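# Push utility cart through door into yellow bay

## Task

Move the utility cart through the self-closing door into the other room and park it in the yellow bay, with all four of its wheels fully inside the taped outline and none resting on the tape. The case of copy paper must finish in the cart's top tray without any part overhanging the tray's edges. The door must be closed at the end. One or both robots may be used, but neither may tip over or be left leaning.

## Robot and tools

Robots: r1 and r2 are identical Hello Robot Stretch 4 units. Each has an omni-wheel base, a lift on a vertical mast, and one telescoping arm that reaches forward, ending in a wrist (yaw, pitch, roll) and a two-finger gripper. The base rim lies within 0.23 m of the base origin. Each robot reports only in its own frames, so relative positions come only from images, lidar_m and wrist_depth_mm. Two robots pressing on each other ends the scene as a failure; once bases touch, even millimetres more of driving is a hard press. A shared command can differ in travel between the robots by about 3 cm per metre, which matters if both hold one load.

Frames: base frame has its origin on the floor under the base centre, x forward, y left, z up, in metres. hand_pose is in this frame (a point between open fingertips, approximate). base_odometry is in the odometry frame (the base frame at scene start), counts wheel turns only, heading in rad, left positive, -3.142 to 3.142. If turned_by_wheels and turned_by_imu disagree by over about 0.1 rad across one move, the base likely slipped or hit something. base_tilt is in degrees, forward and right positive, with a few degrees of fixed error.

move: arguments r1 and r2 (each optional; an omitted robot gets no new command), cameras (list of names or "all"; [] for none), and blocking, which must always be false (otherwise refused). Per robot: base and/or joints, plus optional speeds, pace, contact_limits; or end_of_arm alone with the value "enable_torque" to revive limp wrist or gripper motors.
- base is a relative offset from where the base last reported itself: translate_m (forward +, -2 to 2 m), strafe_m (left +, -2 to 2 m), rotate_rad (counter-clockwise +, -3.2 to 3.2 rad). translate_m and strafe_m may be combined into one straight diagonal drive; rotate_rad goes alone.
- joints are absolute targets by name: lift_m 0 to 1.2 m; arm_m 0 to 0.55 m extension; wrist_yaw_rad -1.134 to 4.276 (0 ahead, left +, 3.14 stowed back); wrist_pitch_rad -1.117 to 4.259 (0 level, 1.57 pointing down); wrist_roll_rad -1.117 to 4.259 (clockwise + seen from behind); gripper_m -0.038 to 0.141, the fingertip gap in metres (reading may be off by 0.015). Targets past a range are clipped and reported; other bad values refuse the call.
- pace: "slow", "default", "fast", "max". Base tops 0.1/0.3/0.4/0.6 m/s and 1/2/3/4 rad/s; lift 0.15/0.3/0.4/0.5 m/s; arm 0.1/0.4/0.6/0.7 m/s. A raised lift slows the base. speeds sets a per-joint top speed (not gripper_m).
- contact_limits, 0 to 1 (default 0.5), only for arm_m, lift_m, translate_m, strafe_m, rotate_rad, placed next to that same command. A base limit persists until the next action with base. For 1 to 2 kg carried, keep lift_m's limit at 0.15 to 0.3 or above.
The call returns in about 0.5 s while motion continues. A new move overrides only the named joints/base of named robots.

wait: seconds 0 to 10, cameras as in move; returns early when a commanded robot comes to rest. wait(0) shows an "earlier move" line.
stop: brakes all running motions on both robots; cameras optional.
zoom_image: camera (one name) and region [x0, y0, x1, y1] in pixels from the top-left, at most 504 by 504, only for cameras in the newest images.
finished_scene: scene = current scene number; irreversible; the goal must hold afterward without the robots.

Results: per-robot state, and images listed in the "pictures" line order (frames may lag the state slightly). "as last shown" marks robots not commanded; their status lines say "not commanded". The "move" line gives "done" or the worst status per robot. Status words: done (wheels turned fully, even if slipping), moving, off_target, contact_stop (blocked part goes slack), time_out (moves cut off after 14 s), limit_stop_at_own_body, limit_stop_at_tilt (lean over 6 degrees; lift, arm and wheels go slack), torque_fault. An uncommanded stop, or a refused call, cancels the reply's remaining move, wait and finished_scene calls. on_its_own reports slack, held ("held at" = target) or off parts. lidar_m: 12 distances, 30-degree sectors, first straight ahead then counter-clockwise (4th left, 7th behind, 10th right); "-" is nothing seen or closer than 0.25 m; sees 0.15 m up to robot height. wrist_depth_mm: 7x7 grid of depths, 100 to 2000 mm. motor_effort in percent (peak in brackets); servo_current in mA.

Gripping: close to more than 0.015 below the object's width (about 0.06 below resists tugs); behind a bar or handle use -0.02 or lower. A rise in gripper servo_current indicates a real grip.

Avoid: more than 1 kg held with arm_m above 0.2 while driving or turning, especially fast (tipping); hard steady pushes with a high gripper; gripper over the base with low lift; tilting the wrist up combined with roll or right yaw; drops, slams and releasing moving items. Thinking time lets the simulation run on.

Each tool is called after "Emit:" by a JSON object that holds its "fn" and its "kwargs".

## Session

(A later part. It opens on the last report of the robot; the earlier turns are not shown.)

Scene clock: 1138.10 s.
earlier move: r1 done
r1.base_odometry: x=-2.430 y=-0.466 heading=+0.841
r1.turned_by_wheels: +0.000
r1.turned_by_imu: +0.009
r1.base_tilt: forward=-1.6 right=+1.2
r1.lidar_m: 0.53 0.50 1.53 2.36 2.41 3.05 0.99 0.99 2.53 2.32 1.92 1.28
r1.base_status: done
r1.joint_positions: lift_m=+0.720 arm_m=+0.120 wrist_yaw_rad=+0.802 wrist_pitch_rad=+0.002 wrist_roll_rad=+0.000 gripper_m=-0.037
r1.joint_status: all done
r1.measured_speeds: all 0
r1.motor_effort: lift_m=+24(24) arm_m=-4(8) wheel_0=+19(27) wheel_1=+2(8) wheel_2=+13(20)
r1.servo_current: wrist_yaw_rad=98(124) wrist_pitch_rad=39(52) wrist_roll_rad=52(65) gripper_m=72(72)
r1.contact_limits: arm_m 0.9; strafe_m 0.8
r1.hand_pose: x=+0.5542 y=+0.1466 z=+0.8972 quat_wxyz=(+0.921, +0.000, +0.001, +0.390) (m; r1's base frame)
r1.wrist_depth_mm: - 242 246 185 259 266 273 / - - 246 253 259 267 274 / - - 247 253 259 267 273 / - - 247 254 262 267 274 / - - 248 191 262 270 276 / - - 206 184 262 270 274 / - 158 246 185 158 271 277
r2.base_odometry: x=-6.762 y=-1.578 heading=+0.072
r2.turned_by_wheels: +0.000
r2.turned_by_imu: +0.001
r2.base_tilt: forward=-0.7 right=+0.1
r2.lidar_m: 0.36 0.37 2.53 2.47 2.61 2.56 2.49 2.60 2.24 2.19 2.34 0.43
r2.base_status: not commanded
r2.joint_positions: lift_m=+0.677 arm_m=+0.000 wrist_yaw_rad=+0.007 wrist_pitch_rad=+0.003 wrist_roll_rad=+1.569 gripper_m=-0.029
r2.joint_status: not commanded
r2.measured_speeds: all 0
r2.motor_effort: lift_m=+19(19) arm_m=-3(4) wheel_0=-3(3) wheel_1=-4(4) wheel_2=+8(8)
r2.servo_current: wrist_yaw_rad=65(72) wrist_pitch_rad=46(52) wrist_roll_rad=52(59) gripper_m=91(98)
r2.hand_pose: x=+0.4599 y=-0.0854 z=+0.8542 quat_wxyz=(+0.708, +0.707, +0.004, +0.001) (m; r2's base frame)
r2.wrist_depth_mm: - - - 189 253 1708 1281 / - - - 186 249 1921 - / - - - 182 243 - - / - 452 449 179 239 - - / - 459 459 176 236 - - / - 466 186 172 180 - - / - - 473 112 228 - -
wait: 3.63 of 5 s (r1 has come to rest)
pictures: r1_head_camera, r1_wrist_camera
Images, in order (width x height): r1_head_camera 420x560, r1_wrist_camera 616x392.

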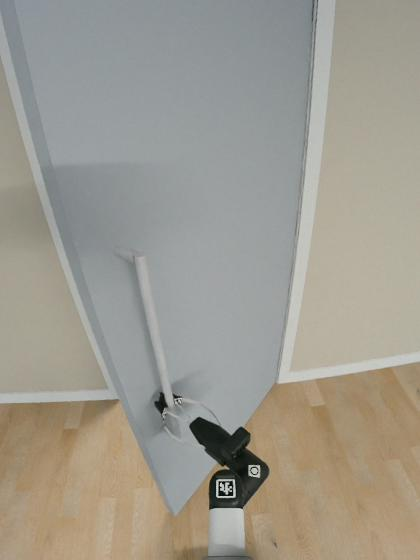

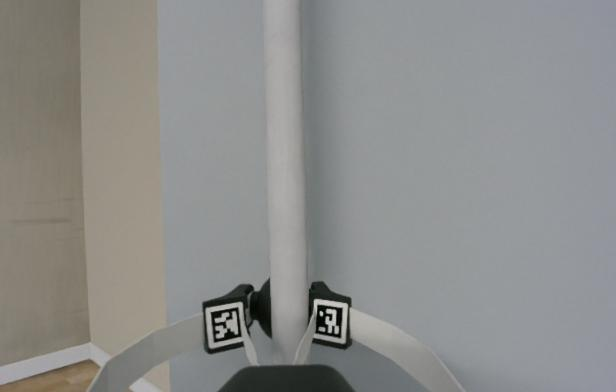

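Emit:
{"fn": "move", "kwargs": {"blocking": false, "r1": {"base":{"translate_m":-0.042,"strafe_m":-0.305},"joints":{"wrist_yaw_rad":1.12},"speeds":{"wrist_yaw_rad":0.09},"pace":"slow","contact_limits":{"strafe_m":0.8}}, "cameras": []}}

Emit:
{"fn": "wait", "kwargs": {"seconds": 5, "cameras": ["r1_head_camera","r1_wrist_camera"]}}

Scene clock: 1143.43 s.
move: r1 moving
r1.base_odometry: x=-2.421 y=-0.476 heading=+0.843
r1.turned_by_wheels: +0.002
r1.turned_by_imu: +0.002
r1.base_tilt: forward=-1.6 right=+1.3
r1.lidar_m: 0.53 0.49 1.52 2.38 2.41 3.09 0.98 0.96 2.53 2.32 1.95 1.29
r1.base_status: translate_m moving; strafe_m moving
r1.joint_positions: lift_m=+0.720 arm_m=+0.120 wrist_yaw_rad=+0.838 wrist_pitch_rad=+0.002 wrist_roll_rad=+0.000 gripper_m=-0.037
r1.joint_status: wrist_yaw_rad moving
r1.measured_speeds: translate_m=-0.008 strafe_m=-0.052 rotate_rad=+0.001 lift_m=+0.000 arm_m=+0.000 wrist_yaw_rad=+0.088 wrist_pitch_rad=+0.000 wrist_roll_rad=+0.000
r1.motor_effort: lift_m=+24(24) arm_m=-4(4) wheel_0=+21(22) wheel_1=-6(6) wheel_2=+15(18)
r1.servo_current: wrist_yaw_rad=59(91) wrist_pitch_rad=46(46) wrist_roll_rad=52(59) gripper_m=78(78)
r1.contact_limits: arm_m 0.9; strafe_m 0.8
r1.hand_pose: x=+0.5488 y=+0.1560 z=+0.8972 quat_wxyz=(+0.913, +0.000, +0.001, +0.407) (m; r1's base frame)
r1.wrist_depth_mm: - - 246 186 258 263 268 / - - 247 254 257 263 268 / - - 248 250 258 264 270 / - - 248 250 259 265 271 / - - 249 252 259 265 272 / - - 204 186 260 266 271 / - - 248 187 168 267 272
r2: as last shown
r2.turned_by_imu: +0.000
r2.lidar_m: 0.34 0.36 2.56 2.47 2.60 2.54 2.49 2.67 2.25 2.19 2.35 0.44
r2.motor_effort: lift_m=+19(19) arm_m=-4(4) wheel_0=-2(3) wheel_1=-4(4) wheel_2=+8(8)
r2.servo_current: wrist_yaw_rad=46(59) wrist_pitch_rad=46(46) wrist_roll_rad=39(52) gripper_m=91(98)
r2.wrist_depth_mm: - - - 190 254 1756 1255 / - - - 186 249 1863 - / - - - 183 245 - - / - 455 449 179 240 - - / - 462 459 176 236 - - / - 466 185 172 179 - - / - - 473 112 227 - -
pictures: none
No camera images: "cameras" was empty.

Scene clock: 1147.23 s.
earlier move: r1 done
r1.base_odometry: x=-2.230 y=-0.699 heading=+0.843
r1.turned_by_wheels: +0.000
r1.turned_by_imu: +0.007
r1.base_tilt: forward=-1.6 right=+1.2
r1.lidar_m: 0.72 0.47 1.63 2.64 2.68 1.02 0.86 3.29 2.21 2.03 2.04 1.34
r1.base_status: done
r1.joint_positions: lift_m=+0.720 arm_m=+0.120 wrist_yaw_rad=+1.130 wrist_pitch_rad=+0.002 wrist_roll_rad=+0.000 gripper_m=-0.037
r1.joint_status: all done
r1.measured_speeds: all 0
r1.motor_effort: lift_m=+24(24) arm_m=+4(4) wheel_0=+19(29) wheel_1=+1(6) wheel_2=+11(18)
r1.servo_current: wrist_yaw_rad=85(124) wrist_pitch_rad=39(52) wrist_roll_rad=52(65) gripper_m=65(78)
r1.contact_limits: arm_m 0.9; strafe_m 0.8
r1.hand_pose: x=+0.4929 y=+0.2236 z=+0.8972 quat_wxyz=(+0.844, -0.001, +0.001, +0.536) (m; r1's base frame)
r1.wrist_depth_mm: - - 247 185 256 260 265 / - - 247 252 256 262 266 / - - 248 252 256 262 266 / - - 249 254 256 263 267 / - - 248 253 258 263 267 / - - 195 184 258 263 267 / - 160 248 189 156 265 270
r2.base_odometry: x=-6.762 y=-1.578 heading=+0.072
r2.turned_by_wheels: +0.000
r2.turned_by_imu: +0.001
r2.base_tilt: forward=-0.7 right=+0.0
r2.lidar_m: 0.35 0.37 2.54 2.45 2.64 2.55 2.48 2.68 2.25 2.20 2.33 0.43
r2.base_status: not commanded
r2.joint_positions: lift_m=+0.677 arm_m=+0.000 wrist_yaw_rad=+0.007 wrist_pitch_rad=+0.003 wrist_roll_rad=+1.569 gripper_m=-0.029
r2.joint_status: not commanded
r2.measured_speeds: all 0
r2.motor_effort: lift_m=+19(19) arm_m=-3(4) wheel_0=-3(3) wheel_1=-4(4) wheel_2=+8(8)
r2.servo_current: wrist_yaw_rad=52(65) wrist_pitch_rad=39(52) wrist_roll_rad=46(59) gripper_m=91(98)
r2.hand_pose: x=+0.4599 y=-0.0854 z=+0.8542 quat_wxyz=(+0.708, +0.707, +0.004, +0.001) (m; r2's base frame)
r2.wrist_depth_mm: - - - 189 254 1756 1229 / - - - 185 250 1661 - / - - - 183 243 - - / - 455 452 180 240 - - / - 462 459 177 235 - - / - 469 185 172 179 - - / - - 469 112 227 - -
wait: 3.80 of 5 s (r1 has come to rest)
pictures: r1_head_camera, r1_wrist_camera
Images, in order (width x height): r1_head_camera 420x560, r1_wrist_camera 616x392.

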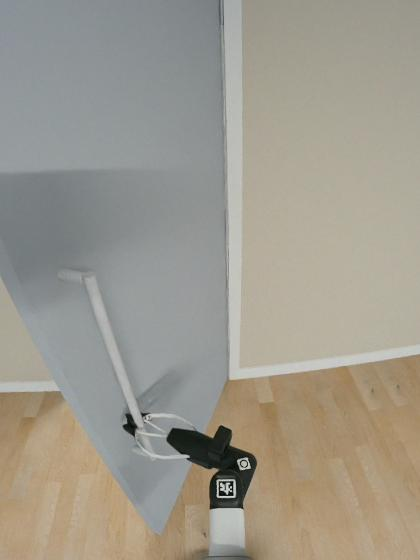

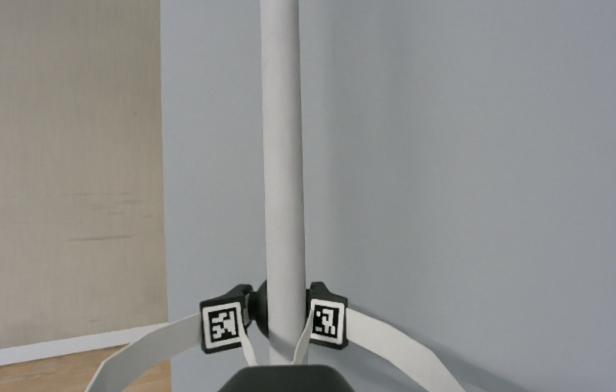

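Emit:
{"fn": "move", "kwargs": {"blocking": false, "r1": {"base":{"translate_m":0.036,"strafe_m":-0.273},"joints":{"wrist_yaw_rad":1.42},"speeds":{"wrist_yaw_rad":0.09},"pace":"slow","contact_limits":{"strafe_m":0.8}}, "cameras": []}}

Emit:
{"fn": "wait", "kwargs": {"seconds": 5, "cameras": []}}

Emit:
{"fn": "move", "kwargs": {"blocking": false, "r1": {"base":{"translate_m":0.105,"strafe_m":-0.25},"joints":{"wrist_yaw_rad":1.7},"speeds":{"wrist_yaw_rad":0.09},"pace":"slow","contact_limits":{"strafe_m":0.8}}, "cameras": []}}

Emit:
{"fn": "wait", "kwargs": {"seconds": 5, "cameras": ["r1_head_camera","r1_wrist_camera","r2_head_camera"]}}

Scene clock: 1157.97 s.
move: r1 moving
r1.base_odometry: x=-2.219 y=-0.707 heading=+0.845
r1.turned_by_wheels: +0.002
r1.turned_by_imu: +0.002
r1.base_tilt: forward=-1.6 right=+1.2
r1.lidar_m: 0.68 0.47 1.61 2.65 2.69 1.03 0.88 3.28 2.20 2.04 2.04 1.36
r1.base_status: translate_m moving; strafe_m moving
r1.joint_positions: lift_m=+0.720 arm_m=+0.120 wrist_yaw_rad=+1.166 wrist_pitch_rad=+0.002 wrist_roll_rad=+0.000 gripper_m=-0.037
r1.joint_status: wrist_yaw_rad moving
r1.measured_speeds: translate_m=+0.007 strafe_m=-0.052 rotate_rad=-0.004 lift_m=+0.000 arm_m=+0.000 wrist_yaw_rad=+0.084 wrist_pitch_rad=+0.000 wrist_roll_rad=+0.000
r1.motor_effort: lift_m=+24(24) arm_m=+3(4) wheel_0=+20(22) wheel_1=-2(4) wheel_2=+6(10)
r1.servo_current: wrist_yaw_rad=46(78) wrist_pitch_rad=39(46) wrist_roll_rad=65(65) gripper_m=65(72)
r1.contact_limits: arm_m 0.9; strafe_m 0.8
r1.hand_pose: x=+0.4848 y=+0.2307 z=+0.8972 quat_wxyz=(+0.835, -0.001, +0.001, +0.551) (m; r1's base frame)
r1.wrist_depth_mm: - - 248 184 255 257 262 / - - 248 253 255 259 262 / - - 248 253 255 259 263 / - - 250 252 256 259 263 / - - 249 251 256 260 263 / - - 204 185 257 260 264 / - - 250 185 166 263 265
r2: as last shown
r2.turned_by_imu: +0.000
r2.lidar_m: 0.34 0.39 2.56 2.48 2.63 2.56 2.49 2.65 2.27 2.20 2.34 0.42
r2.motor_effort: lift_m=+19(19) arm_m=-4(4) wheel_0=-3(3) wheel_1=-4(4) wheel_2=+7(8)
r2.servo_current: wrist_yaw_rad=52(65) wrist_pitch_rad=39(46) wrist_roll_rad=46(52) gripper_m=98(98)
r2.wrist_depth_mm: - - - 189 254 1708 1281 / - - - 186 249 1661 - / - - - 182 244 - - / - 452 449 180 238 - - / - 459 455 176 236 - - / - 466 185 173 180 - - / - - 469 112 227 - -
pictures: none
No camera images: "cameras" was empty.

Scene clock: 1161.43 s.
earlier move: r1 done
r1.base_odometry: x=-2.002 y=-0.853 heading=+0.845
r1.turned_by_wheels: +0.000
r1.turned_by_imu: +0.004
r1.base_tilt: forward=-1.6 right=+1.3
r1.lidar_m: 1.03 0.44 0.45 2.93 3.01 0.95 0.93 2.88 1.92 1.78 1.81 1.36
r1.base_status: done
r1.joint_positions: lift_m=+0.720 arm_m=+0.120 wrist_yaw_rad=+1.428 wrist_pitch_rad=+0.002 wrist_roll_rad=+0.000 gripper_m=-0.037
r1.joint_status: all done
r1.measured_speeds: all 0
r1.motor_effort: lift_m=+24(24) arm_m=+4(4) wheel_0=+14(26) wheel_1=+2(6) wheel_2=+1(10)
r1.servo_current: wrist_yaw_rad=59(98) wrist_pitch_rad=46(52) wrist_roll_rad=46(65) gripper_m=65(78)
r1.contact_limits: arm_m 0.9; strafe_m 0.8
r1.hand_pose: x=+0.4186 y=+0.2730 z=+0.8972 quat_wxyz=(+0.756, -0.001, +0.001, +0.655) (m; r1's base frame)
r1.wrist_depth_mm: - - 248 183 254 257 260 / - - 248 253 255 257 262 / - - 249 252 255 258 260 / - - 249 252 256 258 260 / - - 250 252 256 259 262 / - - 196 183 257 259 263 / - 159 249 183 157 259 264
r2.base_odometry: x=-6.762 y=-1.578 heading=+0.072
r2.turned_by_wheels: +0.000
r2.turned_by_imu: +0.000
r2.base_tilt: forward=-0.7 right=+0.0
r2.lidar_m: 0.36 0.36 2.57 2.48 2.61 2.57 2.47 2.66 2.28 2.19 2.33 0.43
r2.base_status: not commanded
r2.joint_positions: lift_m=+0.677 arm_m=+0.000 wrist_yaw_rad=+0.007 wrist_pitch_rad=+0.003 wrist_roll_rad=+1.569 gripper_m=-0.029
r2.joint_status: not commanded
r2.measured_speeds: all 0
r2.motor_effort: lift_m=+19(19) arm_m=-4(4) wheel_0=-2(3) wheel_1=-4(4) wheel_2=+8(8)
r2.servo_current: wrist_yaw_rad=52(65) wrist_pitch_rad=46(52) wrist_roll_rad=52(59) gripper_m=91(98)
r2.hand_pose: x=+0.4599 y=-0.0854 z=+0.8542 quat_wxyz=(+0.708, +0.707, +0.004, +0.001) (m; r2's base frame)
r2.wrist_depth_mm: - - - 189 254 1661 1229 / - - - 186 248 1576 - / - - - 182 244 - - / - 452 452 180 238 - - / - 462 455 176 236 - - / - 466 185 173 179 - - / - - 473 112 228 - -
wait: 3.47 of 5 s (r1 has come to rest)
pictures: none
No camera images: "cameras" was empty.

Scene clock: 1161.93 s.
move: r1 moving
r1.base_odometry: x=-1.990 y=-0.857 heading=+0.846
r1.turned_by_wheels: +0.002
r1.turned_by_imu: +0.002
r1.base_tilt: forward=-1.6 right=+1.2
r1.lidar_m: 1.07 0.42 0.46 2.91 3.00 1.00 0.93 2.81 1.89 1.77 1.80 1.31
r1.base_status: translate_m moving; strafe_m moving
r1.joint_positions: lift_m=+0.720 arm_m=+0.120 wrist_yaw_rad=+1.464 wrist_pitch_rad=+0.002 wrist_roll_rad=+0.000 gripper_m=-0.037
r1.joint_status: wrist_yaw_rad moving
r1.measured_speeds: translate_m=+0.019 strafe_m=-0.046 rotate_rad=+0.001 lift_m=+0.000 arm_m=+0.000 wrist_yaw_rad=+0.086 wrist_pitch_rad=+0.000 wrist_roll_rad=+0.000
r1.motor_effort: lift_m=+24(24) arm_m=+4(4) wheel_0=+18(20) wheel_1=-3(5) wheel_2=+3(4)
r1.servo_current: wrist_yaw_rad=33(91) wrist_pitch_rad=39(46) wrist_roll_rad=39(65) gripper_m=72(72)
r1.contact_limits: arm_m 0.9; strafe_m 0.8
r1.hand_pose: x=+0.4086 y=+0.2774 z=+0.8972 quat_wxyz=(+0.744, -0.001, +0.001, +0.668) (m; r1's base frame)
r1.wrist_depth_mm: - - 249 187 253 254 254 / - - 250 251 252 255 256 / - - 250 250 253 255 256 / - - 251 251 253 255 256 / - - 251 251 254 256 257 / - - 206 185 254 256 258 / - - 251 186 254 257 258
r2: as last shown
r2.lidar_m: 0.36 0.35 2.57 2.47 2.61 2.58 2.49 2.66 2.26 2.20 2.35 0.44
r2.motor_effort: lift_m=+19(19) arm_m=-4(4) wheel_0=-3(3) wheel_1=-4(4) wheel_2=+8(8)
r2.servo_current: wrist_yaw_rad=46(65) wrist_pitch_rad=46(46) wrist_roll_rad=39(65) gripper_m=98(98)
r2.wrist_depth_mm: - - - 190 253 1661 1205 / - - - 186 249 1537 - / - - - 182 243 - - / - 452 449 180 239 - - / - 459 455 176 236 - - / - 462 185 172 180 - - / - - 473 112 227 - -
pictures: none
No camera images: "cameras" was empty.

Scene clock: 1165.43 s.
earlier move: r1 done
r1.base_odometry: x=-1.746 y=-0.941 heading=+0.846
r1.turned_by_wheels: +0.000
r1.turned_by_imu: +0.003
r1.base_tilt: forward=-1.6 right=+1.3
r1.lidar_m: 1.12 0.39 0.34 3.17 3.24 1.11 1.36 2.45 1.67 1.50 1.55 1.24
r1.base_status: done
r1.joint_positions: lift_m=+0.720 arm_m=+0.120 wrist_yaw_rad=+1.708 wrist_pitch_rad=+0.002 wrist_roll_rad=+0.000 gripper_m=-0.037
r1.joint_status: all done
r1.measured_speeds: all 0
r1.motor_effort: lift_m=+24(24) arm_m=+3(4) wheel_0=+15(23) wheel_1=+3(5) wheel_2=-1(5)
r1.servo_current: wrist_yaw_rad=65(104) wrist_pitch_rad=46(52) wrist_roll_rad=52(65) gripper_m=72(78)
r1.contact_limits: arm_m 0.9; strafe_m 0.8
r1.hand_pose: x=+0.3379 y=+0.2977 z=+0.8972 quat_wxyz=(+0.657, -0.001, +0.001, +0.754) (m; r1's base frame)
r1.wrist_depth_mm: - - 248 184 253 254 256 / - - 249 252 253 255 257 / - - 250 251 253 255 257 / - - 250 252 253 256 258 / - - 250 252 255 257 258 / - - 196 183 255 257 258 / - 159 251 190 156 257 260
r2.base_odometry: x=-6.762 y=-1.578 heading=+0.072
r2.turned_by_wheels: +0.000
r2.turned_by_imu: +0.000
r2.base_tilt: forward=-0.7 right=+0.1
r2.lidar_m: 0.34 0.36 2.56 2.49 2.65 2.55 2.48 2.65 2.25 2.21 2.35 0.43
r2.base_status: not commanded
r2.joint_positions: lift_m=+0.677 arm_m=+0.000 wrist_yaw_rad=+0.007 wrist_pitch_rad=+0.003 wrist_roll_rad=+1.569 gripper_m=-0.029
r2.joint_status: not commanded
r2.measured_speeds: all 0
r2.motor_effort: lift_m=+19(19) arm_m=-3(4) wheel_0=-3(3) wheel_1=-4(4) wheel_2=+8(8)
r2.servo_current: wrist_yaw_rad=59(65) wrist_pitch_rad=33(52) wrist_roll_rad=46(65) gripper_m=91(104)
r2.hand_pose: x=+0.4599 y=-0.0854 z=+0.8542 quat_wxyz=(+0.708, +0.707, +0.004, +0.001) (m; r2's base frame)
r2.wrist_depth_mm: - - - 190 254 1618 1255 / - - - 186 249 1808 - / - - - 182 244 - - / - 449 449 179 239 - - / - 459 455 176 235 - - / - 469 185 173 179 - - / - - 473 112 228 - -
wait: 3.50 of 5 s (r1 has come to rest)
pictures: r1_head_camera, r1_wrist_camera, r2_head_camera
Images, in order (width x height): r1_head_camera 420x560, r1_wrist_camera 616x392, r2_head_camera 420x560.

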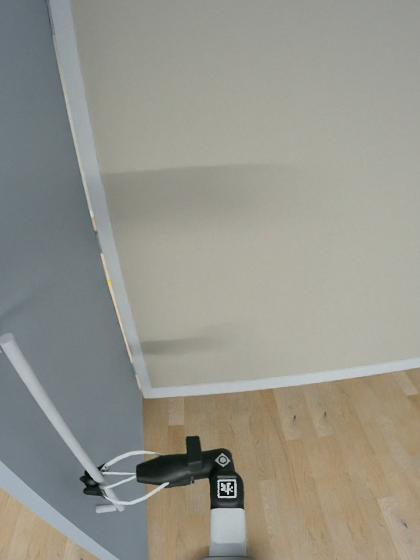

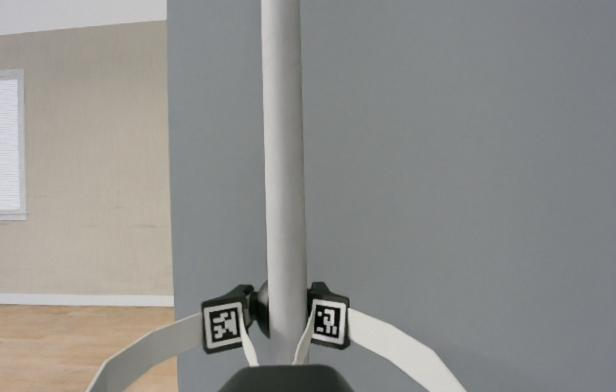

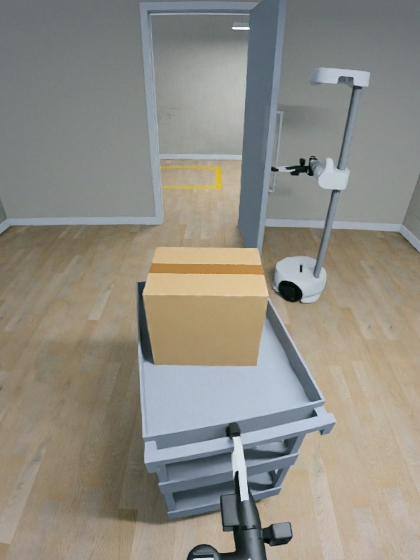

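Emit:
{"fn": "move", "kwargs": {"blocking": false, "r2": {"base":{"translate_m":0.4},"pace":"slow"}, "cameras": []}}

Emit:
{"fn": "wait", "kwargs": {"seconds": 6, "cameras": ["r2_head_camera"]}}

Scene clock: 1180.30 s.
move: r2 moving
r1: as last shown
r1.turned_by_imu: +0.000
r1.base_tilt: forward=-1.6 right=+1.2
r1.lidar_m: 1.13 0.40 0.36 3.18 3.23 1.08 1.36 2.48 1.65 1.51 1.54 1.25
r1.motor_effort: lift_m=+24(24) arm_m=+1(1) wheel_0=+14(15) wheel_1=+3(3) wheel_2=-1(1)
r1.servo_current: wrist_yaw_rad=52(78) wrist_pitch_rad=39(46) wrist_roll_rad=39(59) gripper_m=72(72)
r1.contact_limits: arm_m 0.9; strafe_m 0.8
r1.wrist_depth_mm: - - 248 185 252 255 257 / - - 249 251 252 255 256 / - - 250 252 253 256 257 / - - 249 252 254 256 258 / - - 250 253 254 256 258 / - - 196 183 254 257 259 / - 159 250 190 156 258 260
r2.base_odometry: x=-6.751 y=-1.577 heading=+0.073
r2.turned_by_wheels: +0.000
r2.turned_by_imu: +0.001
r2.base_tilt: forward=-0.7 right=+0.0
r2.lidar_m: 0.36 0.38 2.55 2.47 2.64 2.56 2.49 2.66 2.26 2.21 2.34 0.43
r2.base_status: translate_m moving
r2.joint_positions: lift_m=+0.677 arm_m=+0.000 wrist_yaw_rad=+0.004 wrist_pitch_rad=+0.003 wrist_roll_rad=+1.569 gripper_m=-0.029
r2.joint_status: not commanded
r2.measured_speeds: translate_m=+0.049 strafe_m=+0.000 rotate_rad=-0.003 lift_m=+0.000 arm_m=+0.000 wrist_yaw_rad=+0.000 wrist_pitch_rad=+0.000 wrist_roll_rad=+0.000
r2.motor_effort: lift_m=+19(19) arm_m=-4(4) wheel_0=+9(12) wheel_1=+6(8) wheel_2=-10(13)
r2.servo_current: wrist_yaw_rad=59(59) wrist_pitch_rad=46(52) wrist_roll_rad=46(52) gripper_m=91(98)
r2.hand_pose: x=+0.4597 y=-0.0862 z=+0.8542 quat_wxyz=(+0.708, +0.707, +0.003, +0.000) (m; r2's base frame)
r2.wrist_depth_mm: - - - 190 253 1618 1255 / - - - 186 248 1756 - / - - - 182 242 - - / - 452 449 179 238 - - / - 466 459 175 235 - - / - 466 186 172 180 - - / - - 473 112 227 - -
pictures: none
No camera images: "cameras" was empty.

Scene clock: 1185.10 s.
earlier move: r2 done
r1.base_odometry: x=-1.746 y=-0.941 heading=+0.846
r1.turned_by_wheels: +0.000
r1.turned_by_imu: +0.000
r1.base_tilt: forward=-1.6 right=+1.2
r1.lidar_m: 1.16 0.36 0.38 3.17 0.97 0.75 1.22 2.37 1.64 1.49 1.55 1.26
r1.base_status: not commanded
r1.joint_positions: lift_m=+0.720 arm_m=+0.120 wrist_yaw_rad=+1.708 wrist_pitch_rad=+0.002 wrist_roll_rad=+0.000 gripper_m=-0.037
r1.joint_status: not commanded
r1.measured_speeds: all 0
r1.motor_effort: lift_m=+24(24) arm_m=-1(1) wheel_0=+14(15) wheel_1=+3(3) wheel_2=-1(1)
r1.servo_current: wrist_yaw_rad=72(85) wrist_pitch_rad=39(52) wrist_roll_rad=59(65) gripper_m=65(78)
r1.contact_limits: arm_m 0.9; strafe_m 0.8
r1.hand_pose: x=+0.3379 y=+0.2977 z=+0.8972 quat_wxyz=(+0.657, -0.001, +0.001, +0.754) (m; r1's base frame)
r1.wrist_depth_mm: - - 249 184 252 254 257 / - - 249 251 252 256 256 / - - 249 252 254 255 258 / - - 250 252 254 256 258 / - - 251 253 254 257 258 / - - 196 183 256 257 259 / - 159 250 190 156 259 259
r2.base_odometry: x=-6.364 y=-1.549 heading=+0.072
r2.turned_by_wheels: -0.001
r2.turned_by_imu: +0.000
r2.base_tilt: forward=-0.7 right=+0.1
r2.lidar_m: 0.36 0.39 2.49 2.47 2.60 2.92 2.89 3.04 2.29 2.20 2.38 0.43
r2.base_status: done
r2.joint_positions: lift_m=+0.677 arm_m=+0.000 wrist_yaw_rad=-0.006 wrist_pitch_rad=+0.003 wrist_roll_rad=+1.569 gripper_m=-0.029
r2.joint_status: not commanded
r2.measured_speeds: all 0
r2.motor_effort: lift_m=+19(19) arm_m=+4(4) wheel_0=+0(13) wheel_1=+5(8) wheel_2=-9(15)
r2.servo_current: wrist_yaw_rad=59(59) wrist_pitch_rad=46(52) wrist_roll_rad=46(59) gripper_m=91(98)
r2.hand_pose: x=+0.4588 y=-0.0890 z=+0.8542 quat_wxyz=(+0.708, +0.707, -0.001, -0.003) (m; r2's base frame)
r2.wrist_depth_mm: - - - 176 236 1308 1255 / - - - 175 235 1863 - / - 439 439 175 235 - - / - 449 449 174 234 - - / - 466 462 172 231 - - / - - 183 171 181 - - / - - 488 112 230 1708 -
wait: 4.80 of 6 s (r2 has come to rest)
pictures: r2_head_camera
Images, in order (width x height): r2_head_camera 420x560.

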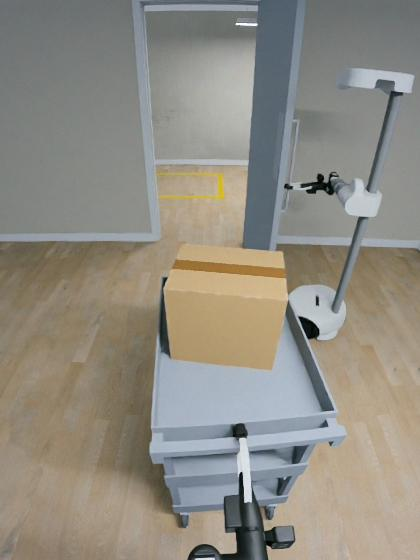

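Emit:
{"fn": "move", "kwargs": {"blocking": false, "r2": {"base":{"translate_m":0.15,"strafe_m":-0.11},"pace":"slow"}, "cameras": []}}

Emit:
{"fn": "wait", "kwargs": {"seconds": 6, "cameras": ["r2_head_camera"]}}

Scene clock: 1201.27 s.
move: r2 moving
r1: as last shown
r1.base_tilt: forward=-1.6 right=+1.3
r1.lidar_m: 1.14 0.40 0.37 3.18 0.99 0.73 1.20 2.43 1.67 1.51 1.54 1.28
r1.motor_effort: lift_m=+24(24) arm_m=-1(1) wheel_0=+15(15) wheel_1=+3(3) wheel_2=-1(1)
r1.servo_current: wrist_yaw_rad=59(78) wrist_pitch_rad=46(46) wrist_roll_rad=52(59) gripper_m=72(72)
r1.contact_limits: arm_m 0.9; strafe_m 0.8
r1.wrist_depth_mm: - - 249 184 253 255 256 / - - 249 251 253 255 257 / - - 250 252 254 255 257 / - - 249 251 254 256 258 / - - 250 252 254 256 258 / - - 196 184 255 257 259 / - 159 250 189 156 258 259
r2.base_odometry: x=-6.352 y=-1.556 heading=+0.071
r2.turned_by_wheels: -0.001
r2.turned_by_imu: +0.000
r2.base_tilt: forward=-0.7 right=+0.1
r2.lidar_m: 0.38 0.41 2.53 2.46 2.60 2.96 2.91 2.99 2.29 2.22 2.35 0.43
r2.base_status: translate_m moving; strafe_m moving
r2.joint_positions: lift_m=+0.677 arm_m=+0.000 wrist_yaw_rad=-0.006 wrist_pitch_rad=+0.003 wrist_roll_rad=+1.569 gripper_m=-0.029
r2.joint_status: not commanded
r2.measured_speeds: translate_m=+0.042 strafe_m=-0.031 rotate_rad=+0.004 lift_m=+0.000 arm_m=+0.000 wrist_yaw_rad=+0.000 wrist_pitch_rad=+0.000 wrist_roll_rad=+0.000
r2.motor_effort: lift_m=+19(19) arm_m=+4(4) wheel_0=+4(6) wheel_1=-3(5) wheel_2=-12(15)
r2.servo_current: wrist_yaw_rad=52(59) wrist_pitch_rad=52(52) wrist_roll_rad=46(59) gripper_m=85(91)
r2.hand_pose: x=+0.4588 y=-0.0891 z=+0.8542 quat_wxyz=(+0.708, +0.707, -0.001, -0.003) (m; r2's base frame)
r2.wrist_depth_mm: - - - 175 236 1308 1281 / - - - 173 235 - - / - 439 433 174 234 - - / - 452 449 173 233 - - / - 466 462 173 232 - - / - - 184 172 180 - - / - - 488 112 231 1661 -
pictures: none
No camera images: "cameras" was empty.

Scene clock: 1203.83 s.
earlier move: r2 done
r1.base_odometry: x=-1.746 y=-0.941 heading=+0.846
r1.turned_by_wheels: +0.000
r1.turned_by_imu: +0.000
r1.base_tilt: forward=-1.6 right=+1.2
r1.lidar_m: 1.15 0.39 0.37 3.18 0.72 0.58 0.97 2.42 1.66 1.52 1.55 1.24
r1.base_status: not commanded
r1.joint_positions: lift_m=+0.720 arm_m=+0.120 wrist_yaw_rad=+1.708 wrist_pitch_rad=+0.002 wrist_roll_rad=+0.000 gripper_m=-0.037
r1.joint_status: not commanded
r1.measured_speeds: all 0
r1.motor_effort: lift_m=+24(24) arm_m=-1(1) wheel_0=+14(15) wheel_1=+3(3) wheel_2=-1(1)
r1.servo_current: wrist_yaw_rad=72(78) wrist_pitch_rad=46(52) wrist_roll_rad=52(65) gripper_m=72(78)
r1.contact_limits: arm_m 0.9; strafe_m 0.8
r1.hand_pose: x=+0.3379 y=+0.2977 z=+0.8972 quat_wxyz=(+0.657, -0.001, +0.001, +0.754) (m; r1's base frame)
r1.wrist_depth_mm: - - 248 184 252 254 256 / - - 249 252 253 256 257 / - - 249 252 253 256 257 / - - 250 252 253 256 258 / - - 250 253 255 256 258 / - - 196 183 255 257 258 / - 159 251 190 156 258 259
r2.base_odometry: x=-6.207 y=-1.648 heading=+0.072
r2.turned_by_wheels: +0.001
r2.turned_by_imu: +0.002
r2.base_tilt: forward=-0.7 right=+0.1
r2.lidar_m: 0.37 0.39 2.64 2.56 2.67 3.13 3.06 2.88 2.17 2.14 2.27 0.41
r2.base_status: done
r2.joint_positions: lift_m=+0.677 arm_m=+0.000 wrist_yaw_rad=+0.003 wrist_pitch_rad=+0.003 wrist_roll_rad=+1.569 gripper_m=-0.029
r2.joint_status: not commanded
r2.measured_speeds: all 0
r2.motor_effort: lift_m=+19(19) arm_m=+4(4) wheel_0=+9(14) wheel_1=-4(6) wheel_2=-6(15)
r2.servo_current: wrist_yaw_rad=39(59) wrist_pitch_rad=39(52) wrist_roll_rad=39(59) gripper_m=91(91)
r2.hand_pose: x=+0.4595 y=-0.0867 z=+0.8542 quat_wxyz=(+0.708, +0.707, +0.002, +0.000) (m; r2's base frame)
r2.wrist_depth_mm: - - - 182 244 1397 1118 / - - - 181 241 1921 - / - 439 442 178 239 - - / - 449 449 177 236 - - / - 466 459 174 234 - - / - 469 186 173 179 - - / - - 480 112 229 - -
wait: 2.57 of 6 s (r2 has come to rest)
pictures: r2_head_camera
Images, in order (width x height): r2_head_camera 420x560.

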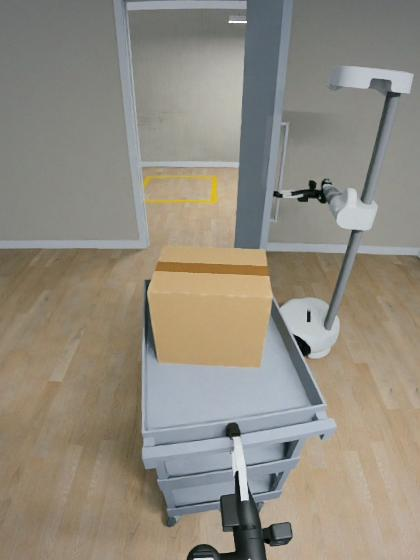

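Emit:
{"fn": "move", "kwargs": {"blocking": false, "r2": {"base":{"translate_m":0.3,"strafe_m":-0.06},"pace":"slow"}, "cameras": []}}

Emit:
{"fn": "wait", "kwargs": {"seconds": 6, "cameras": ["r2_head_camera"]}}

Scene clock: 1213.37 s.
move: r2 moving
r1: as last shown
r1.base_tilt: forward=-1.6 right=+1.3
r1.lidar_m: 1.15 0.38 0.36 3.17 0.71 0.60 0.99 2.42 1.65 1.51 1.55 1.24
r1.servo_current: wrist_yaw_rad=59(78) wrist_pitch_rad=52(52) wrist_roll_rad=52(59) gripper_m=72(72)
r1.contact_limits: arm_m 0.9; strafe_m 0.8
r1.wrist_depth_mm: - - 248 184 252 254 256 / - - 249 251 253 255 256 / - - 250 251 253 255 257 / - - 250 252 254 255 258 / - - 250 252 254 257 259 / - - 196 183 255 257 258 / - 159 251 190 157 258 260
r2.base_odometry: x=-6.194 y=-1.650 heading=+0.072
r2.turned_by_wheels: +0.000
r2.turned_by_imu: +0.001
r2.base_tilt: forward=-0.7 right=+0.1
r2.lidar_m: 0.35 0.40 2.62 2.55 2.70 3.15 3.08 2.88 2.17 2.13 2.28 0.44
r2.base_status: translate_m moving; strafe_m moving
r2.joint_positions: lift_m=+0.677 arm_m=+0.000 wrist_yaw_rad=+0.003 wrist_pitch_rad=+0.003 wrist_roll_rad=+1.569 gripper_m=-0.029
r2.joint_status: not commanded
r2.measured_speeds: translate_m=+0.048 strafe_m=-0.009 rotate_rad=-0.001 lift_m=+0.000 arm_m=+0.000 wrist_yaw_rad=+0.000 wrist_pitch_rad=+0.000 wrist_roll_rad=+0.000
r2.motor_effort: lift_m=+19(19) arm_m=+4(4) wheel_0=+12(12) wheel_1=+7(7) wheel_2=-10(12)
r2.servo_current: wrist_yaw_rad=39(59) wrist_pitch_rad=46(46) wrist_roll_rad=52(59) gripper_m=98(98)
r2.hand_pose: x=+0.4595 y=-0.0867 z=+0.8542 quat_wxyz=(+0.708, +0.707, +0.002, +0.000) (m; r2's base frame)
r2.wrist_depth_mm: - - - 184 246 1397 1078 / - - - 182 243 1863 - / - 442 442 179 238 - - / - 442 449 177 236 - - / - 462 459 175 234 - - / - 469 186 173 180 - - / - 477 477 112 229 - -
pictures: none
No camera images: "cameras" was empty.

Scene clock: 1217.20 s.
earlier move: r2 done
r1.base_odometry: x=-1.746 y=-0.941 heading=+0.846
r1.turned_by_wheels: +0.000
r1.turned_by_imu: +0.000
r1.base_tilt: forward=-1.6 right=+1.3
r1.lidar_m: 1.14 0.37 0.36 3.16 0.46 0.52 1.27 2.43 1.65 1.52 1.55 1.26
r1.base_status: not commanded
r1.joint_positions: lift_m=+0.720 arm_m=+0.120 wrist_yaw_rad=+1.708 wrist_pitch_rad=+0.002 wrist_roll_rad=+0.000 gripper_m=-0.037
r1.joint_status: not commanded
r1.measured_speeds: all 0
r1.motor_effort: lift_m=+24(24) arm_m=-1(1) wheel_0=+15(15) wheel_1=+3(3) wheel_2=-1(1)
r1.servo_current: wrist_yaw_rad=59(78) wrist_pitch_rad=46(52) wrist_roll_rad=33(78) gripper_m=72(78)
r1.contact_limits: arm_m 0.9; strafe_m 0.8
r1.hand_pose: x=+0.3379 y=+0.2977 z=+0.8972 quat_wxyz=(+0.657, -0.001, +0.001, +0.754) (m; r1's base frame)
r1.wrist_depth_mm: - - 248 184 252 254 256 / - - 248 251 253 255 257 / - - 249 251 253 255 258 / - - 249 252 253 256 258 / - - 251 252 254 257 259 / - - 196 183 255 258 259 / - 159 250 190 157 258 259
r2.base_odometry: x=-5.903 y=-1.687 heading=+0.072
r2.turned_by_wheels: +0.000
r2.turned_by_imu: -0.001
r2.base_tilt: forward=-0.7 right=+0.1
r2.lidar_m: 0.32 0.36 2.67 2.59 2.77 3.44 3.37 2.81 2.14 2.10 2.25 0.44
r2.base_status: done
r2.joint_positions: lift_m=+0.677 arm_m=+0.000 wrist_yaw_rad=-0.008 wrist_pitch_rad=+0.003 wrist_roll_rad=+1.569 gripper_m=-0.029
r2.joint_status: not commanded
r2.measured_speeds: all 0
r2.motor_effort: lift_m=+19(19) arm_m=+4(4) wheel_0=+2(12) wheel_1=+5(7) wheel_2=-9(17)
r2.servo_current: wrist_yaw_rad=65(72) wrist_pitch_rad=46(46) wrist_roll_rad=52(65) gripper_m=98(98)
r2.hand_pose: x=+0.4585 y=-0.0898 z=+0.8542 quat_wxyz=(+0.708, +0.707, -0.002, -0.004) (m; r2's base frame)
r2.wrist_depth_mm: - - - 213 283 315 866 / - - - 202 270 1708 - / - - 1336 194 255 1756 - / - - 452 186 248 - - / - 455 452 178 237 - - / - 449 183 173 181 - - / - 445 449 112 221 - -
wait: 3.83 of 6 s (r2 has come to rest)
pictures: r2_head_camera
Images, in order (width x height): r2_head_camera 420x560.

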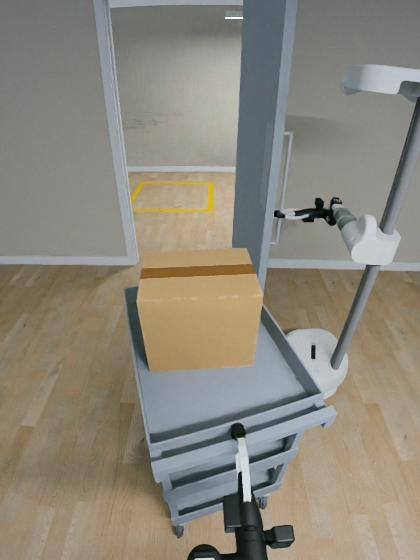

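Emit:
{"fn": "move", "kwargs": {"blocking": false, "r2": {"base":{"translate_m":0.2,"strafe_m":0.07},"pace":"slow","contact_limits":{"translate_m":0.8}}, "cameras": []}}

Emit:
{"fn": "wait", "kwargs": {"seconds": 8, "cameras": ["r2_head_camera"]}}

Scene clock: 1234.93 s.
move: r2 moving
r1: as last shown
r1.lidar_m: 1.15 0.39 0.35 3.17 0.46 0.52 1.19 2.46 1.63 1.52 1.55 1.25
r1.motor_effort: lift_m=+24(24) arm_m=-1(1) wheel_0=+14(15) wheel_1=+3(3) wheel_2=-1(1)
r1.servo_current: wrist_yaw_rad=46(72) wrist_pitch_rad=46(52) wrist_roll_rad=59(59) gripper_m=72(72)
r1.contact_limits: arm_m 0.9; strafe_m 0.8
r1.wrist_depth_mm: - - 249 184 252 255 256 / - - 249 251 252 255 257 / - - 249 252 254 256 257 / - - 250 252 253 255 257 / - - 250 252 254 257 258 / - - 196 183 254 257 258 / - 159 250 189 157 258 259
r2.base_odometry: x=-5.891 y=-1.681 heading=+0.071
r2.turned_by_wheels: -0.001
r2.turned_by_imu: +0.000
r2.base_tilt: forward=-0.7 right=+0.1
r2.lidar_m: 0.34 0.36 2.64 2.60 2.77 3.44 3.41 2.86 2.16 2.09 2.24 0.44
r2.base_status: translate_m moving; strafe_m moving
r2.joint_positions: lift_m=+0.677 arm_m=+0.000 wrist_yaw_rad=-0.008 wrist_pitch_rad=+0.003 wrist_roll_rad=+1.569 gripper_m=-0.029
r2.joint_status: not commanded
r2.measured_speeds: translate_m=+0.048 strafe_m=+0.017 rotate_rad=-0.002 lift_m=+0.000 arm_m=+0.000 wrist_yaw_rad=+0.000 wrist_pitch_rad=+0.000 wrist_roll_rad=+0.000
r2.motor_effort: lift_m=+19(19) arm_m=+4(4) wheel_0=-2(6) wheel_1=+8(8) wheel_2=-14(15)
r2.servo_current: wrist_yaw_rad=65(72) wrist_pitch_rad=46(46) wrist_roll_rad=52(65) gripper_m=91(98)
r2.contact_limits: translate_m 0.8
r2.hand_pose: x=+0.4585 y=-0.0898 z=+0.8542 quat_wxyz=(+0.708, +0.707, -0.002, -0.004) (m; r2's base frame)
r2.wrist_depth_mm: - - - 215 287 317 878 / - - - 202 271 1808 - / - - 1366 194 258 - - / - - 459 186 247 - - / - 455 455 179 237 - - / - 449 184 172 180 - - / - 442 449 112 221 - -
pictures: none
No camera images: "cameras" was empty.

Scene clock: 1237.77 s.
earlier move: r2 done
r1.base_odometry: x=-1.746 y=-0.941 heading=+0.846
r1.turned_by_wheels: +0.000
r1.turned_by_imu: +0.000
r1.base_tilt: forward=-1.6 right=+1.3
r1.lidar_m: 1.14 0.39 0.37 0.47 0.46 0.54 - 2.43 1.62 1.51 1.52 1.25
r1.base_status: not commanded
r1.joint_positions: lift_m=+0.720 arm_m=+0.120 wrist_yaw_rad=+1.708 wrist_pitch_rad=+0.002 wrist_roll_rad=+0.000 gripper_m=-0.037
r1.joint_status: not commanded
r1.measured_speeds: all 0
r1.motor_effort: lift_m=+24(24) arm_m=-1(1) wheel_0=+14(15) wheel_1=+3(3) wheel_2=-1(1)
r1.servo_current: wrist_yaw_rad=72(85) wrist_pitch_rad=33(52) wrist_roll_rad=46(78) gripper_m=65(78)
r1.contact_limits: arm_m 0.9; strafe_m 0.8
r1.hand_pose: x=+0.3379 y=+0.2977 z=+0.8972 quat_wxyz=(+0.657, -0.001, +0.001, +0.754) (m; r1's base frame)
r1.wrist_depth_mm: - - 249 184 253 255 256 / - - 249 251 253 256 257 / 768 - 250 252 254 255 258 / 715 - 250 252 254 256 258 / 707 - 250 252 254 256 259 / 496 946 196 183 255 256 259 / - 153 250 190 157 257 259
r2.base_odometry: x=-5.709 y=-1.603 heading=+0.071
r2.turned_by_wheels: +0.000
r2.turned_by_imu: -0.001
r2.base_tilt: forward=-0.7 right=+0.1
r2.lidar_m: 0.34 0.38 2.57 2.52 2.67 3.65 3.58 2.92 2.23 2.16 1.12 0.44
r2.base_status: done
r2.joint_positions: lift_m=+0.677 arm_m=+0.000 wrist_yaw_rad=-0.008 wrist_pitch_rad=+0.003 wrist_roll_rad=+1.569 gripper_m=-0.029
r2.joint_status: not commanded
r2.measured_speeds: all 0
r2.motor_effort: lift_m=+19(19) arm_m=+4(4) wheel_0=+0(6) wheel_1=+3(8) wheel_2=-9(17)
r2.servo_current: wrist_yaw_rad=59(72) wrist_pitch_rad=39(52) wrist_roll_rad=39(65) gripper_m=91(98)
r2.contact_limits: translate_m 0.8
r2.hand_pose: x=+0.4585 y=-0.0898 z=+0.8542 quat_wxyz=(+0.708, +0.707, -0.002, -0.004) (m; r2's base frame)
r2.wrist_depth_mm: - - - 203 270 1618 1255 / - - - 198 263 1576 - / - - - 189 252 - - / - 459 455 183 243 - - / - 455 455 177 236 - - / - 459 185 172 181 - - / - - 455 112 224 - -
wait: 2.83 of 8 s (r2 has come to rest)
pictures: r2_head_camera
Images, in order (width x height): r2_head_camera 420x560.

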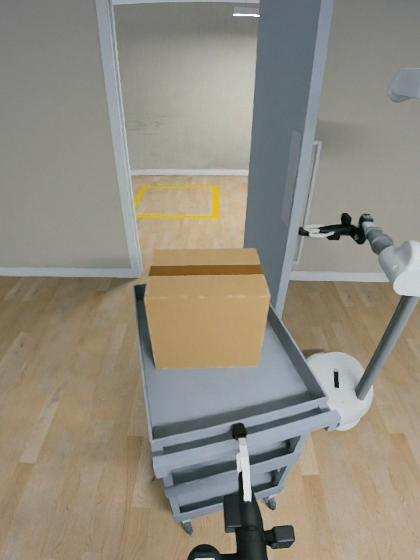

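Emit:
{"fn": "move", "kwargs": {"blocking": false, "r2": {"base":{"translate_m":0.3,"strafe_m":0.035},"pace":"slow","contact_limits":{"translate_m":0.8}}, "cameras": []}}

Emit:
{"fn": "wait", "kwargs": {"seconds": 8, "cameras": ["r2_head_camera"]}}

Scene clock: 1246.57 s.
move: r2 moving
r1: as last shown
r1.lidar_m: 1.13 0.37 0.34 0.47 0.45 0.53 - 2.41 1.66 1.50 1.54 1.25
r1.servo_current: wrist_yaw_rad=52(72) wrist_pitch_rad=52(52) wrist_roll_rad=65(65) gripper_m=72(78)
r1.contact_limits: arm_m 0.9; strafe_m 0.8
r1.wrist_depth_mm: - - 248 184 253 255 256 / - - 249 250 253 255 257 / 750 - 249 251 254 255 257 / 707 - 250 252 255 256 258 / 699 - 251 252 255 256 258 / 496 931 196 183 255 257 259 / - 153 250 190 157 258 259
r2.base_odometry: x=-5.697 y=-1.600 heading=+0.071
r2.turned_by_wheels: +0.000
r2.turned_by_imu: +0.000
r2.base_tilt: forward=-0.7 right=+0.1
r2.lidar_m: 0.33 0.36 2.57 2.51 2.68 3.65 3.61 2.98 2.23 2.16 1.11 0.43
r2.base_status: translate_m moving; strafe_m moving
r2.joint_positions: lift_m=+0.677 arm_m=+0.000 wrist_yaw_rad=-0.008 wrist_pitch_rad=+0.003 wrist_roll_rad=+1.569 gripper_m=-0.029
r2.joint_status: not commanded
r2.measured_speeds: translate_m=+0.047 strafe_m=+0.006 rotate_rad=+0.000 lift_m=+0.000 arm_m=+0.000 wrist_yaw_rad=+0.000 wrist_pitch_rad=+0.000 wrist_roll_rad=+0.000
r2.motor_effort: lift_m=+19(19) arm_m=+4(4) wheel_0=+2(5) wheel_1=+6(7) wheel_2=-13(15)
r2.servo_current: wrist_yaw_rad=52(65) wrist_pitch_rad=39(46) wrist_roll_rad=39(52) gripper_m=91(98)
r2.contact_limits: translate_m 0.8
r2.hand_pose: x=+0.4585 y=-0.0898 z=+0.8542 quat_wxyz=(+0.708, +0.707, -0.002, -0.004) (m; r2's base frame)
r2.wrist_depth_mm: - - - 203 268 1661 1229 / - - 1118 197 260 1618 - / - - - 189 251 - - / - 455 455 182 243 - - / - 455 452 177 236 - - / - 455 184 172 180 - - / - 459 459 112 224 - -
pictures: none
No camera images: "cameras" was empty.

Scene clock: 1250.37 s.
earlier move: r2 done
r1.base_odometry: x=-1.746 y=-0.941 heading=+0.846
r1.turned_by_wheels: +0.000
r1.turned_by_imu: +0.000
r1.base_tilt: forward=-1.6 right=+1.3
r1.lidar_m: 1.15 0.40 0.38 0.45 0.45 0.77 - 2.42 1.64 1.52 1.55 1.25
r1.base_status: not commanded
r1.joint_positions: lift_m=+0.720 arm_m=+0.120 wrist_yaw_rad=+1.708 wrist_pitch_rad=+0.002 wrist_roll_rad=+0.000 gripper_m=-0.037
r1.joint_status: not commanded
r1.measured_speeds: all 0
r1.motor_effort: lift_m=+24(24) arm_m=-1(1) wheel_0=+15(15) wheel_1=+3(3) wheel_2=-1(1)
r1.servo_current: wrist_yaw_rad=52(78) wrist_pitch_rad=39(52) wrist_roll_rad=46(72) gripper_m=72(78)
r1.contact_limits: arm_m 0.9; strafe_m 0.8
r1.hand_pose: x=+0.3379 y=+0.2977 z=+0.8972 quat_wxyz=(+0.657, -0.001, +0.001, +0.754) (m; r1's base frame)
r1.wrist_depth_mm: - - 248 184 253 255 257 / - - 249 251 253 255 256 / 580 574 250 251 254 256 258 / 585 580 250 252 254 256 258 / 585 580 250 252 254 257 258 / - 500 196 183 255 257 259 / - 159 251 190 157 258 258
r2.base_odometry: x=-5.413 y=-1.546 heading=+0.072
r2.turned_by_wheels: +0.001
r2.turned_by_imu: +0.002
r2.base_tilt: forward=-0.7 right=+0.0
r2.lidar_m: 0.35 0.35 2.53 2.45 2.63 3.74 3.94 2.94 2.30 2.21 0.80 0.43
r2.base_status: done
r2.joint_positions: lift_m=+0.677 arm_m=+0.000 wrist_yaw_rad=+0.000 wrist_pitch_rad=+0.003 wrist_roll_rad=+1.569 gripper_m=-0.029
r2.joint_status: not commanded
r2.measured_speeds: all 0
r2.motor_effort: lift_m=+19(19) arm_m=+4(4) wheel_0=+6(14) wheel_1=+6(9) wheel_2=-7(15)
r2.servo_current: wrist_yaw_rad=39(72) wrist_pitch_rad=46(46) wrist_roll_rad=39(59) gripper_m=91(98)
r2.contact_limits: translate_m 0.8
r2.hand_pose: x=+0.4593 y=-0.0873 z=+0.8542 quat_wxyz=(+0.708, +0.707, +0.001, -0.001) (m; r2's base frame)
r2.wrist_depth_mm: - - 842 198 263 - - / - - - 193 257 - - / 1756 - - 186 248 - - / 1756 455 455 183 244 - - / 1863 452 455 177 235 - - / 1863 459 186 173 179 - - / - 143 459 112 225 - -
wait: 3.80 of 8 s (r2 has come to rest)
pictures: r2_head_camera
Images, in order (width x height): r2_head_camera 420x560.

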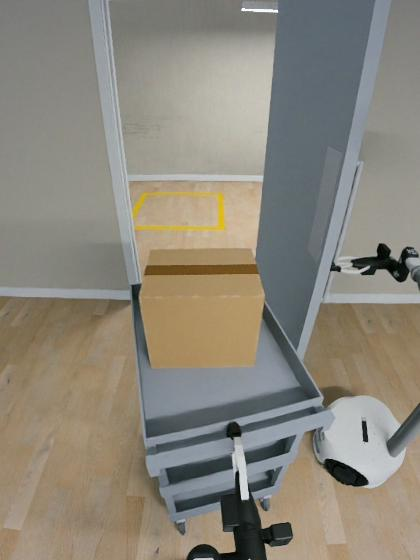

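Emit:
{"fn": "move", "kwargs": {"blocking": false, "r2": {"base":{"translate_m":0.25,"strafe_m":0.045},"pace":"slow","contact_limits":{"translate_m":0.8}}, "cameras": []}}

Emit:
{"fn": "wait", "kwargs": {"seconds": 8, "cameras": ["r2_head_camera"]}}

Scene clock: 1256.87 s.
move: r2 moving
r1: as last shown
r1.base_tilt: forward=-1.6 right=+1.2
r1.lidar_m: 1.15 0.38 0.36 0.47 0.41 0.73 - 2.41 1.65 1.50 1.54 1.24
r1.motor_effort: lift_m=+24(24) arm_m=-1(1) wheel_0=+14(15) wheel_1=+3(3) wheel_2=-1(1)
r1.servo_current: wrist_yaw_rad=39(72) wrist_pitch_rad=33(46) wrist_roll_rad=39(65) gripper_m=65(72)
r1.contact_limits: arm_m 0.9; strafe_m 0.8
r1.wrist_depth_mm: - - 249 184 252 255 257 / - - 249 251 252 256 257 / - 580 249 251 254 256 257 / - 580 249 252 254 255 258 / 585 580 251 252 254 256 258 / - 500 196 183 255 256 259 / - 158 250 190 157 258 259
r2.base_odometry: x=-5.400 y=-1.543 heading=+0.072
r2.turned_by_wheels: +0.000
r2.turned_by_imu: +0.001
r2.base_tilt: forward=-0.7 right=+0.1
r2.lidar_m: 0.33 0.34 2.53 2.45 2.63 3.77 3.91 2.99 2.29 2.23 0.81 0.44
r2.base_status: translate_m moving; strafe_m moving
r2.joint_positions: lift_m=+0.677 arm_m=+0.000 wrist_yaw_rad=+0.000 wrist_pitch_rad=+0.003 wrist_roll_rad=+1.569 gripper_m=-0.029
r2.joint_status: not commanded
r2.measured_speeds: translate_m=+0.048 strafe_m=+0.009 rotate_rad=-0.001 lift_m=+0.000 arm_m=+0.000 wrist_yaw_rad=+0.000 wrist_pitch_rad=+0.000 wrist_roll_rad=+0.000
r2.motor_effort: lift_m=+19(19) arm_m=+4(4) wheel_0=+4(10) wheel_1=+7(9) wheel_2=-12(13)
r2.servo_current: wrist_yaw_rad=59(59) wrist_pitch_rad=39(46) wrist_roll_rad=26(52) gripper_m=85(98)
r2.contact_limits: translate_m 0.8
r2.hand_pose: x=+0.4593 y=-0.0873 z=+0.8542 quat_wxyz=(+0.708, +0.707, +0.001, -0.001) (m; r2's base frame)
r2.wrist_depth_mm: - - 820 199 264 - - / - - - 193 257 - - / 1756 - - 187 248 - - / 1756 452 455 181 240 - - / 1756 455 455 176 236 - - / 1756 459 185 173 180 - - / - 142 462 112 226 - -
pictures: none
No camera images: "cameras" was empty.

Scene clock: 1260.17 s.
earlier move: r2 done
r1.base_odometry: x=-1.746 y=-0.941 heading=+0.846
r1.turned_by_wheels: +0.000
r1.turned_by_imu: +0.000
r1.base_tilt: forward=-1.6 right=+1.2
r1.lidar_m: 1.15 0.38 0.37 0.46 0.65 0.77 - 2.42 1.64 1.51 1.56 1.25
r1.base_status: not commanded
r1.joint_positions: lift_m=+0.720 arm_m=+0.120 wrist_yaw_rad=+1.708 wrist_pitch_rad=+0.002 wrist_roll_rad=+0.000 gripper_m=-0.037
r1.joint_status: not commanded
r1.measured_speeds: all 0
r1.motor_effort: lift_m=+24(24) arm_m=-1(1) wheel_0=+15(15) wheel_1=+3(3) wheel_2=-1(1)
r1.servo_current: wrist_yaw_rad=65(85) wrist_pitch_rad=39(52) wrist_roll_rad=39(78) gripper_m=72(78)
r1.contact_limits: arm_m 0.9; strafe_m 0.8
r1.hand_pose: x=+0.3379 y=+0.2977 z=+0.8972 quat_wxyz=(+0.657, -0.001, +0.001, +0.754) (m; r1's base frame)
r1.wrist_depth_mm: - - 248 184 252 255 257 / - - 247 252 252 256 257 / - - 250 251 253 255 257 / - - 249 252 254 255 258 / 707 - 250 252 254 257 258 / 473 492 196 183 255 257 259 / - 159 250 190 156 258 259
r2.base_odometry: x=-5.167 y=-1.484 heading=+0.072
r2.turned_by_wheels: +0.000
r2.turned_by_imu: +0.000
r2.base_tilt: forward=-0.7 right=+0.0
r2.lidar_m: 0.32 0.38 2.49 2.39 2.56 3.71 4.17 3.06 2.35 2.28 0.69 0.41
r2.base_status: done
r2.joint_positions: lift_m=+0.677 arm_m=+0.000 wrist_yaw_rad=+0.000 wrist_pitch_rad=+0.003 wrist_roll_rad=+1.569 gripper_m=-0.029
r2.joint_status: not commanded
r2.measured_speeds: all 0
r2.motor_effort: lift_m=+19(19) arm_m=+4(4) wheel_0=+3(10) wheel_1=+4(9) wheel_2=-9(13)
r2.servo_current: wrist_yaw_rad=52(59) wrist_pitch_rad=39(46) wrist_roll_rad=52(65) gripper_m=98(98)
r2.contact_limits: translate_m 0.8
r2.hand_pose: x=+0.4592 y=-0.0875 z=+0.8542 quat_wxyz=(+0.708, +0.707, +0.001, -0.001) (m; r2's base frame)
r2.wrist_depth_mm: - - - 202 267 - - / - - - 195 260 - - / - - - 189 251 - - / - 459 452 183 244 - - / - 455 455 178 236 - - / 1618 455 183 172 180 - - / - 142 459 112 224 - -
wait: 3.30 of 8 s (r2 has come to rest)
pictures: r2_head_camera
Images, in order (width x height): r2_head_camera 420x560.

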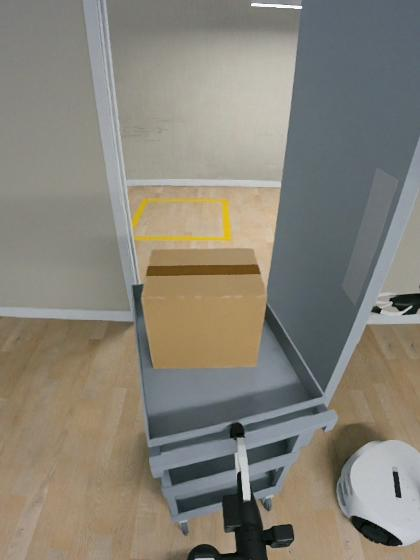

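Emit:
{"fn": "move", "kwargs": {"blocking": false, "r2": {"base":{"translate_m":0.3,"strafe_m":0.02},"pace":"slow","contact_limits":{"translate_m":0.8}}, "cameras": []}}

Emit:
{"fn": "wait", "kwargs": {"seconds": 8, "cameras": ["r2_head_camera"]}}

Scene clock: 1266.83 s.
move: r2 moving
r1: as last shown
r1.base_tilt: forward=-1.6 right=+1.3
r1.lidar_m: 1.15 0.38 0.36 0.46 0.67 0.77 - 2.41 1.64 1.50 1.54 1.24
r1.servo_current: wrist_yaw_rad=59(78) wrist_pitch_rad=46(46) wrist_roll_rad=59(59) gripper_m=65(78)
r1.contact_limits: arm_m 0.9; strafe_m 0.8
r1.wrist_depth_mm: - - 248 184 252 255 257 / - - 249 251 252 255 257 / - - 249 251 253 255 257 / - - 250 252 255 256 258 / 691 - 250 253 254 256 258 / 477 488 196 183 255 257 259 / - 153 251 189 157 259 259
r2.base_odometry: x=-5.155 y=-1.482 heading=+0.072
r2.turned_by_wheels: +0.000
r2.turned_by_imu: +0.000
r2.base_tilt: forward=-0.7 right=+0.1
r2.lidar_m: 0.34 0.37 2.47 2.39 2.53 3.68 4.17 3.08 2.34 2.27 0.69 0.44
r2.base_status: translate_m moving; strafe_m moving
r2.joint_positions: lift_m=+0.677 arm_m=+0.000 wrist_yaw_rad=-0.001 wrist_pitch_rad=+0.003 wrist_roll_rad=+1.569 gripper_m=-0.029
r2.joint_status: not commanded
r2.measured_speeds: translate_m=+0.048 strafe_m=+0.003 rotate_rad=-0.002 lift_m=+0.000 arm_m=+0.000 wrist_yaw_rad=+0.000 wrist_pitch_rad=+0.000 wrist_roll_rad=+0.000
r2.motor_effort: lift_m=+19(19) arm_m=+4(4) wheel_0=+5(7) wheel_1=+7(9) wheel_2=-13(14)
r2.servo_current: wrist_yaw_rad=59(59) wrist_pitch_rad=39(46) wrist_roll_rad=59(59) gripper_m=91(91)
r2.contact_limits: translate_m 0.8
r2.hand_pose: x=+0.4592 y=-0.0878 z=+0.8542 quat_wxyz=(+0.708, +0.707, +0.001, -0.002) (m; r2's base frame)
r2.wrist_depth_mm: - - - 202 267 - - / - - - 196 260 - - / - - - 189 250 - - / - 449 455 182 242 - - / - 455 452 177 236 - - / 1618 452 183 172 180 - - / - 143 455 112 224 - -
pictures: none
No camera images: "cameras" was empty.

Scene clock: 1270.63 s.
earlier move: r2 done
r1.base_odometry: x=-1.746 y=-0.941 heading=+0.846
r1.turned_by_wheels: +0.000
r1.turned_by_imu: +0.000
r1.base_tilt: forward=-1.6 right=+1.3
r1.lidar_m: 1.15 0.38 0.38 0.62 0.64 4.19 - 2.46 1.66 1.50 1.56 1.25
r1.base_status: not commanded
r1.joint_positions: lift_m=+0.720 arm_m=+0.120 wrist_yaw_rad=+1.708 wrist_pitch_rad=+0.002 wrist_roll_rad=+0.000 gripper_m=-0.037
r1.joint_status: not commanded
r1.measured_speeds: all 0
r1.motor_effort: lift_m=+24(24) arm_m=-1(1) wheel_0=+15(15) wheel_1=+3(3) wheel_2=-1(1)
r1.servo_current: wrist_yaw_rad=59(85) wrist_pitch_rad=39(52) wrist_roll_rad=52(65) gripper_m=72(78)
r1.contact_limits: arm_m 0.9; strafe_m 0.8
r1.hand_pose: x=+0.3379 y=+0.2977 z=+0.8972 quat_wxyz=(+0.657, -0.001, +0.001, +0.754) (m; r1's base frame)
r1.wrist_depth_mm: - - 248 184 252 255 257 / - - 249 252 253 255 258 / - - 249 252 254 256 257 / 820 - 249 253 254 256 257 / - 741 251 252 254 257 258 / - - 196 183 255 257 258 / - 159 250 190 157 258 259
r2.base_odometry: x=-4.870 y=-1.442 heading=+0.072
r2.turned_by_wheels: +0.001
r2.turned_by_imu: +0.002
r2.base_tilt: forward=-0.7 right=+0.1
r2.lidar_m: 0.34 0.35 2.12 2.35 2.53 3.63 - 3.13 2.39 0.62 0.62 0.44
r2.base_status: done
r2.joint_positions: lift_m=+0.677 arm_m=+0.000 wrist_yaw_rad=+0.001 wrist_pitch_rad=+0.003 wrist_roll_rad=+1.569 gripper_m=-0.029
r2.joint_status: not commanded
r2.measured_speeds: all 0
r2.motor_effort: lift_m=+19(19) arm_m=+4(4) wheel_0=+7(12) wheel_1=+4(9) wheel_2=-7(14)
r2.servo_current: wrist_yaw_rad=46(65) wrist_pitch_rad=39(46) wrist_roll_rad=46(65) gripper_m=85(98)
r2.contact_limits: translate_m 0.8
r2.hand_pose: x=+0.4594 y=-0.0870 z=+0.8542 quat_wxyz=(+0.708, +0.707, +0.002, -0.001) (m; r2's base frame)
r2.wrist_depth_mm: - - - 204 271 - - / - - - 196 264 1708 - / - - - 189 251 - - / - 452 452 184 243 - - / - 455 459 179 236 - - / - 455 185 172 179 - - / - 143 459 112 224 - -
wait: 3.80 of 8 s (r2 has come to rest)
pictures: r2_head_camera
Images, in order (width x height): r2_head_camera 420x560.

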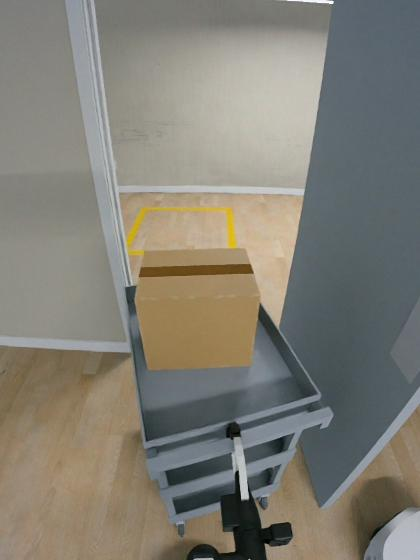

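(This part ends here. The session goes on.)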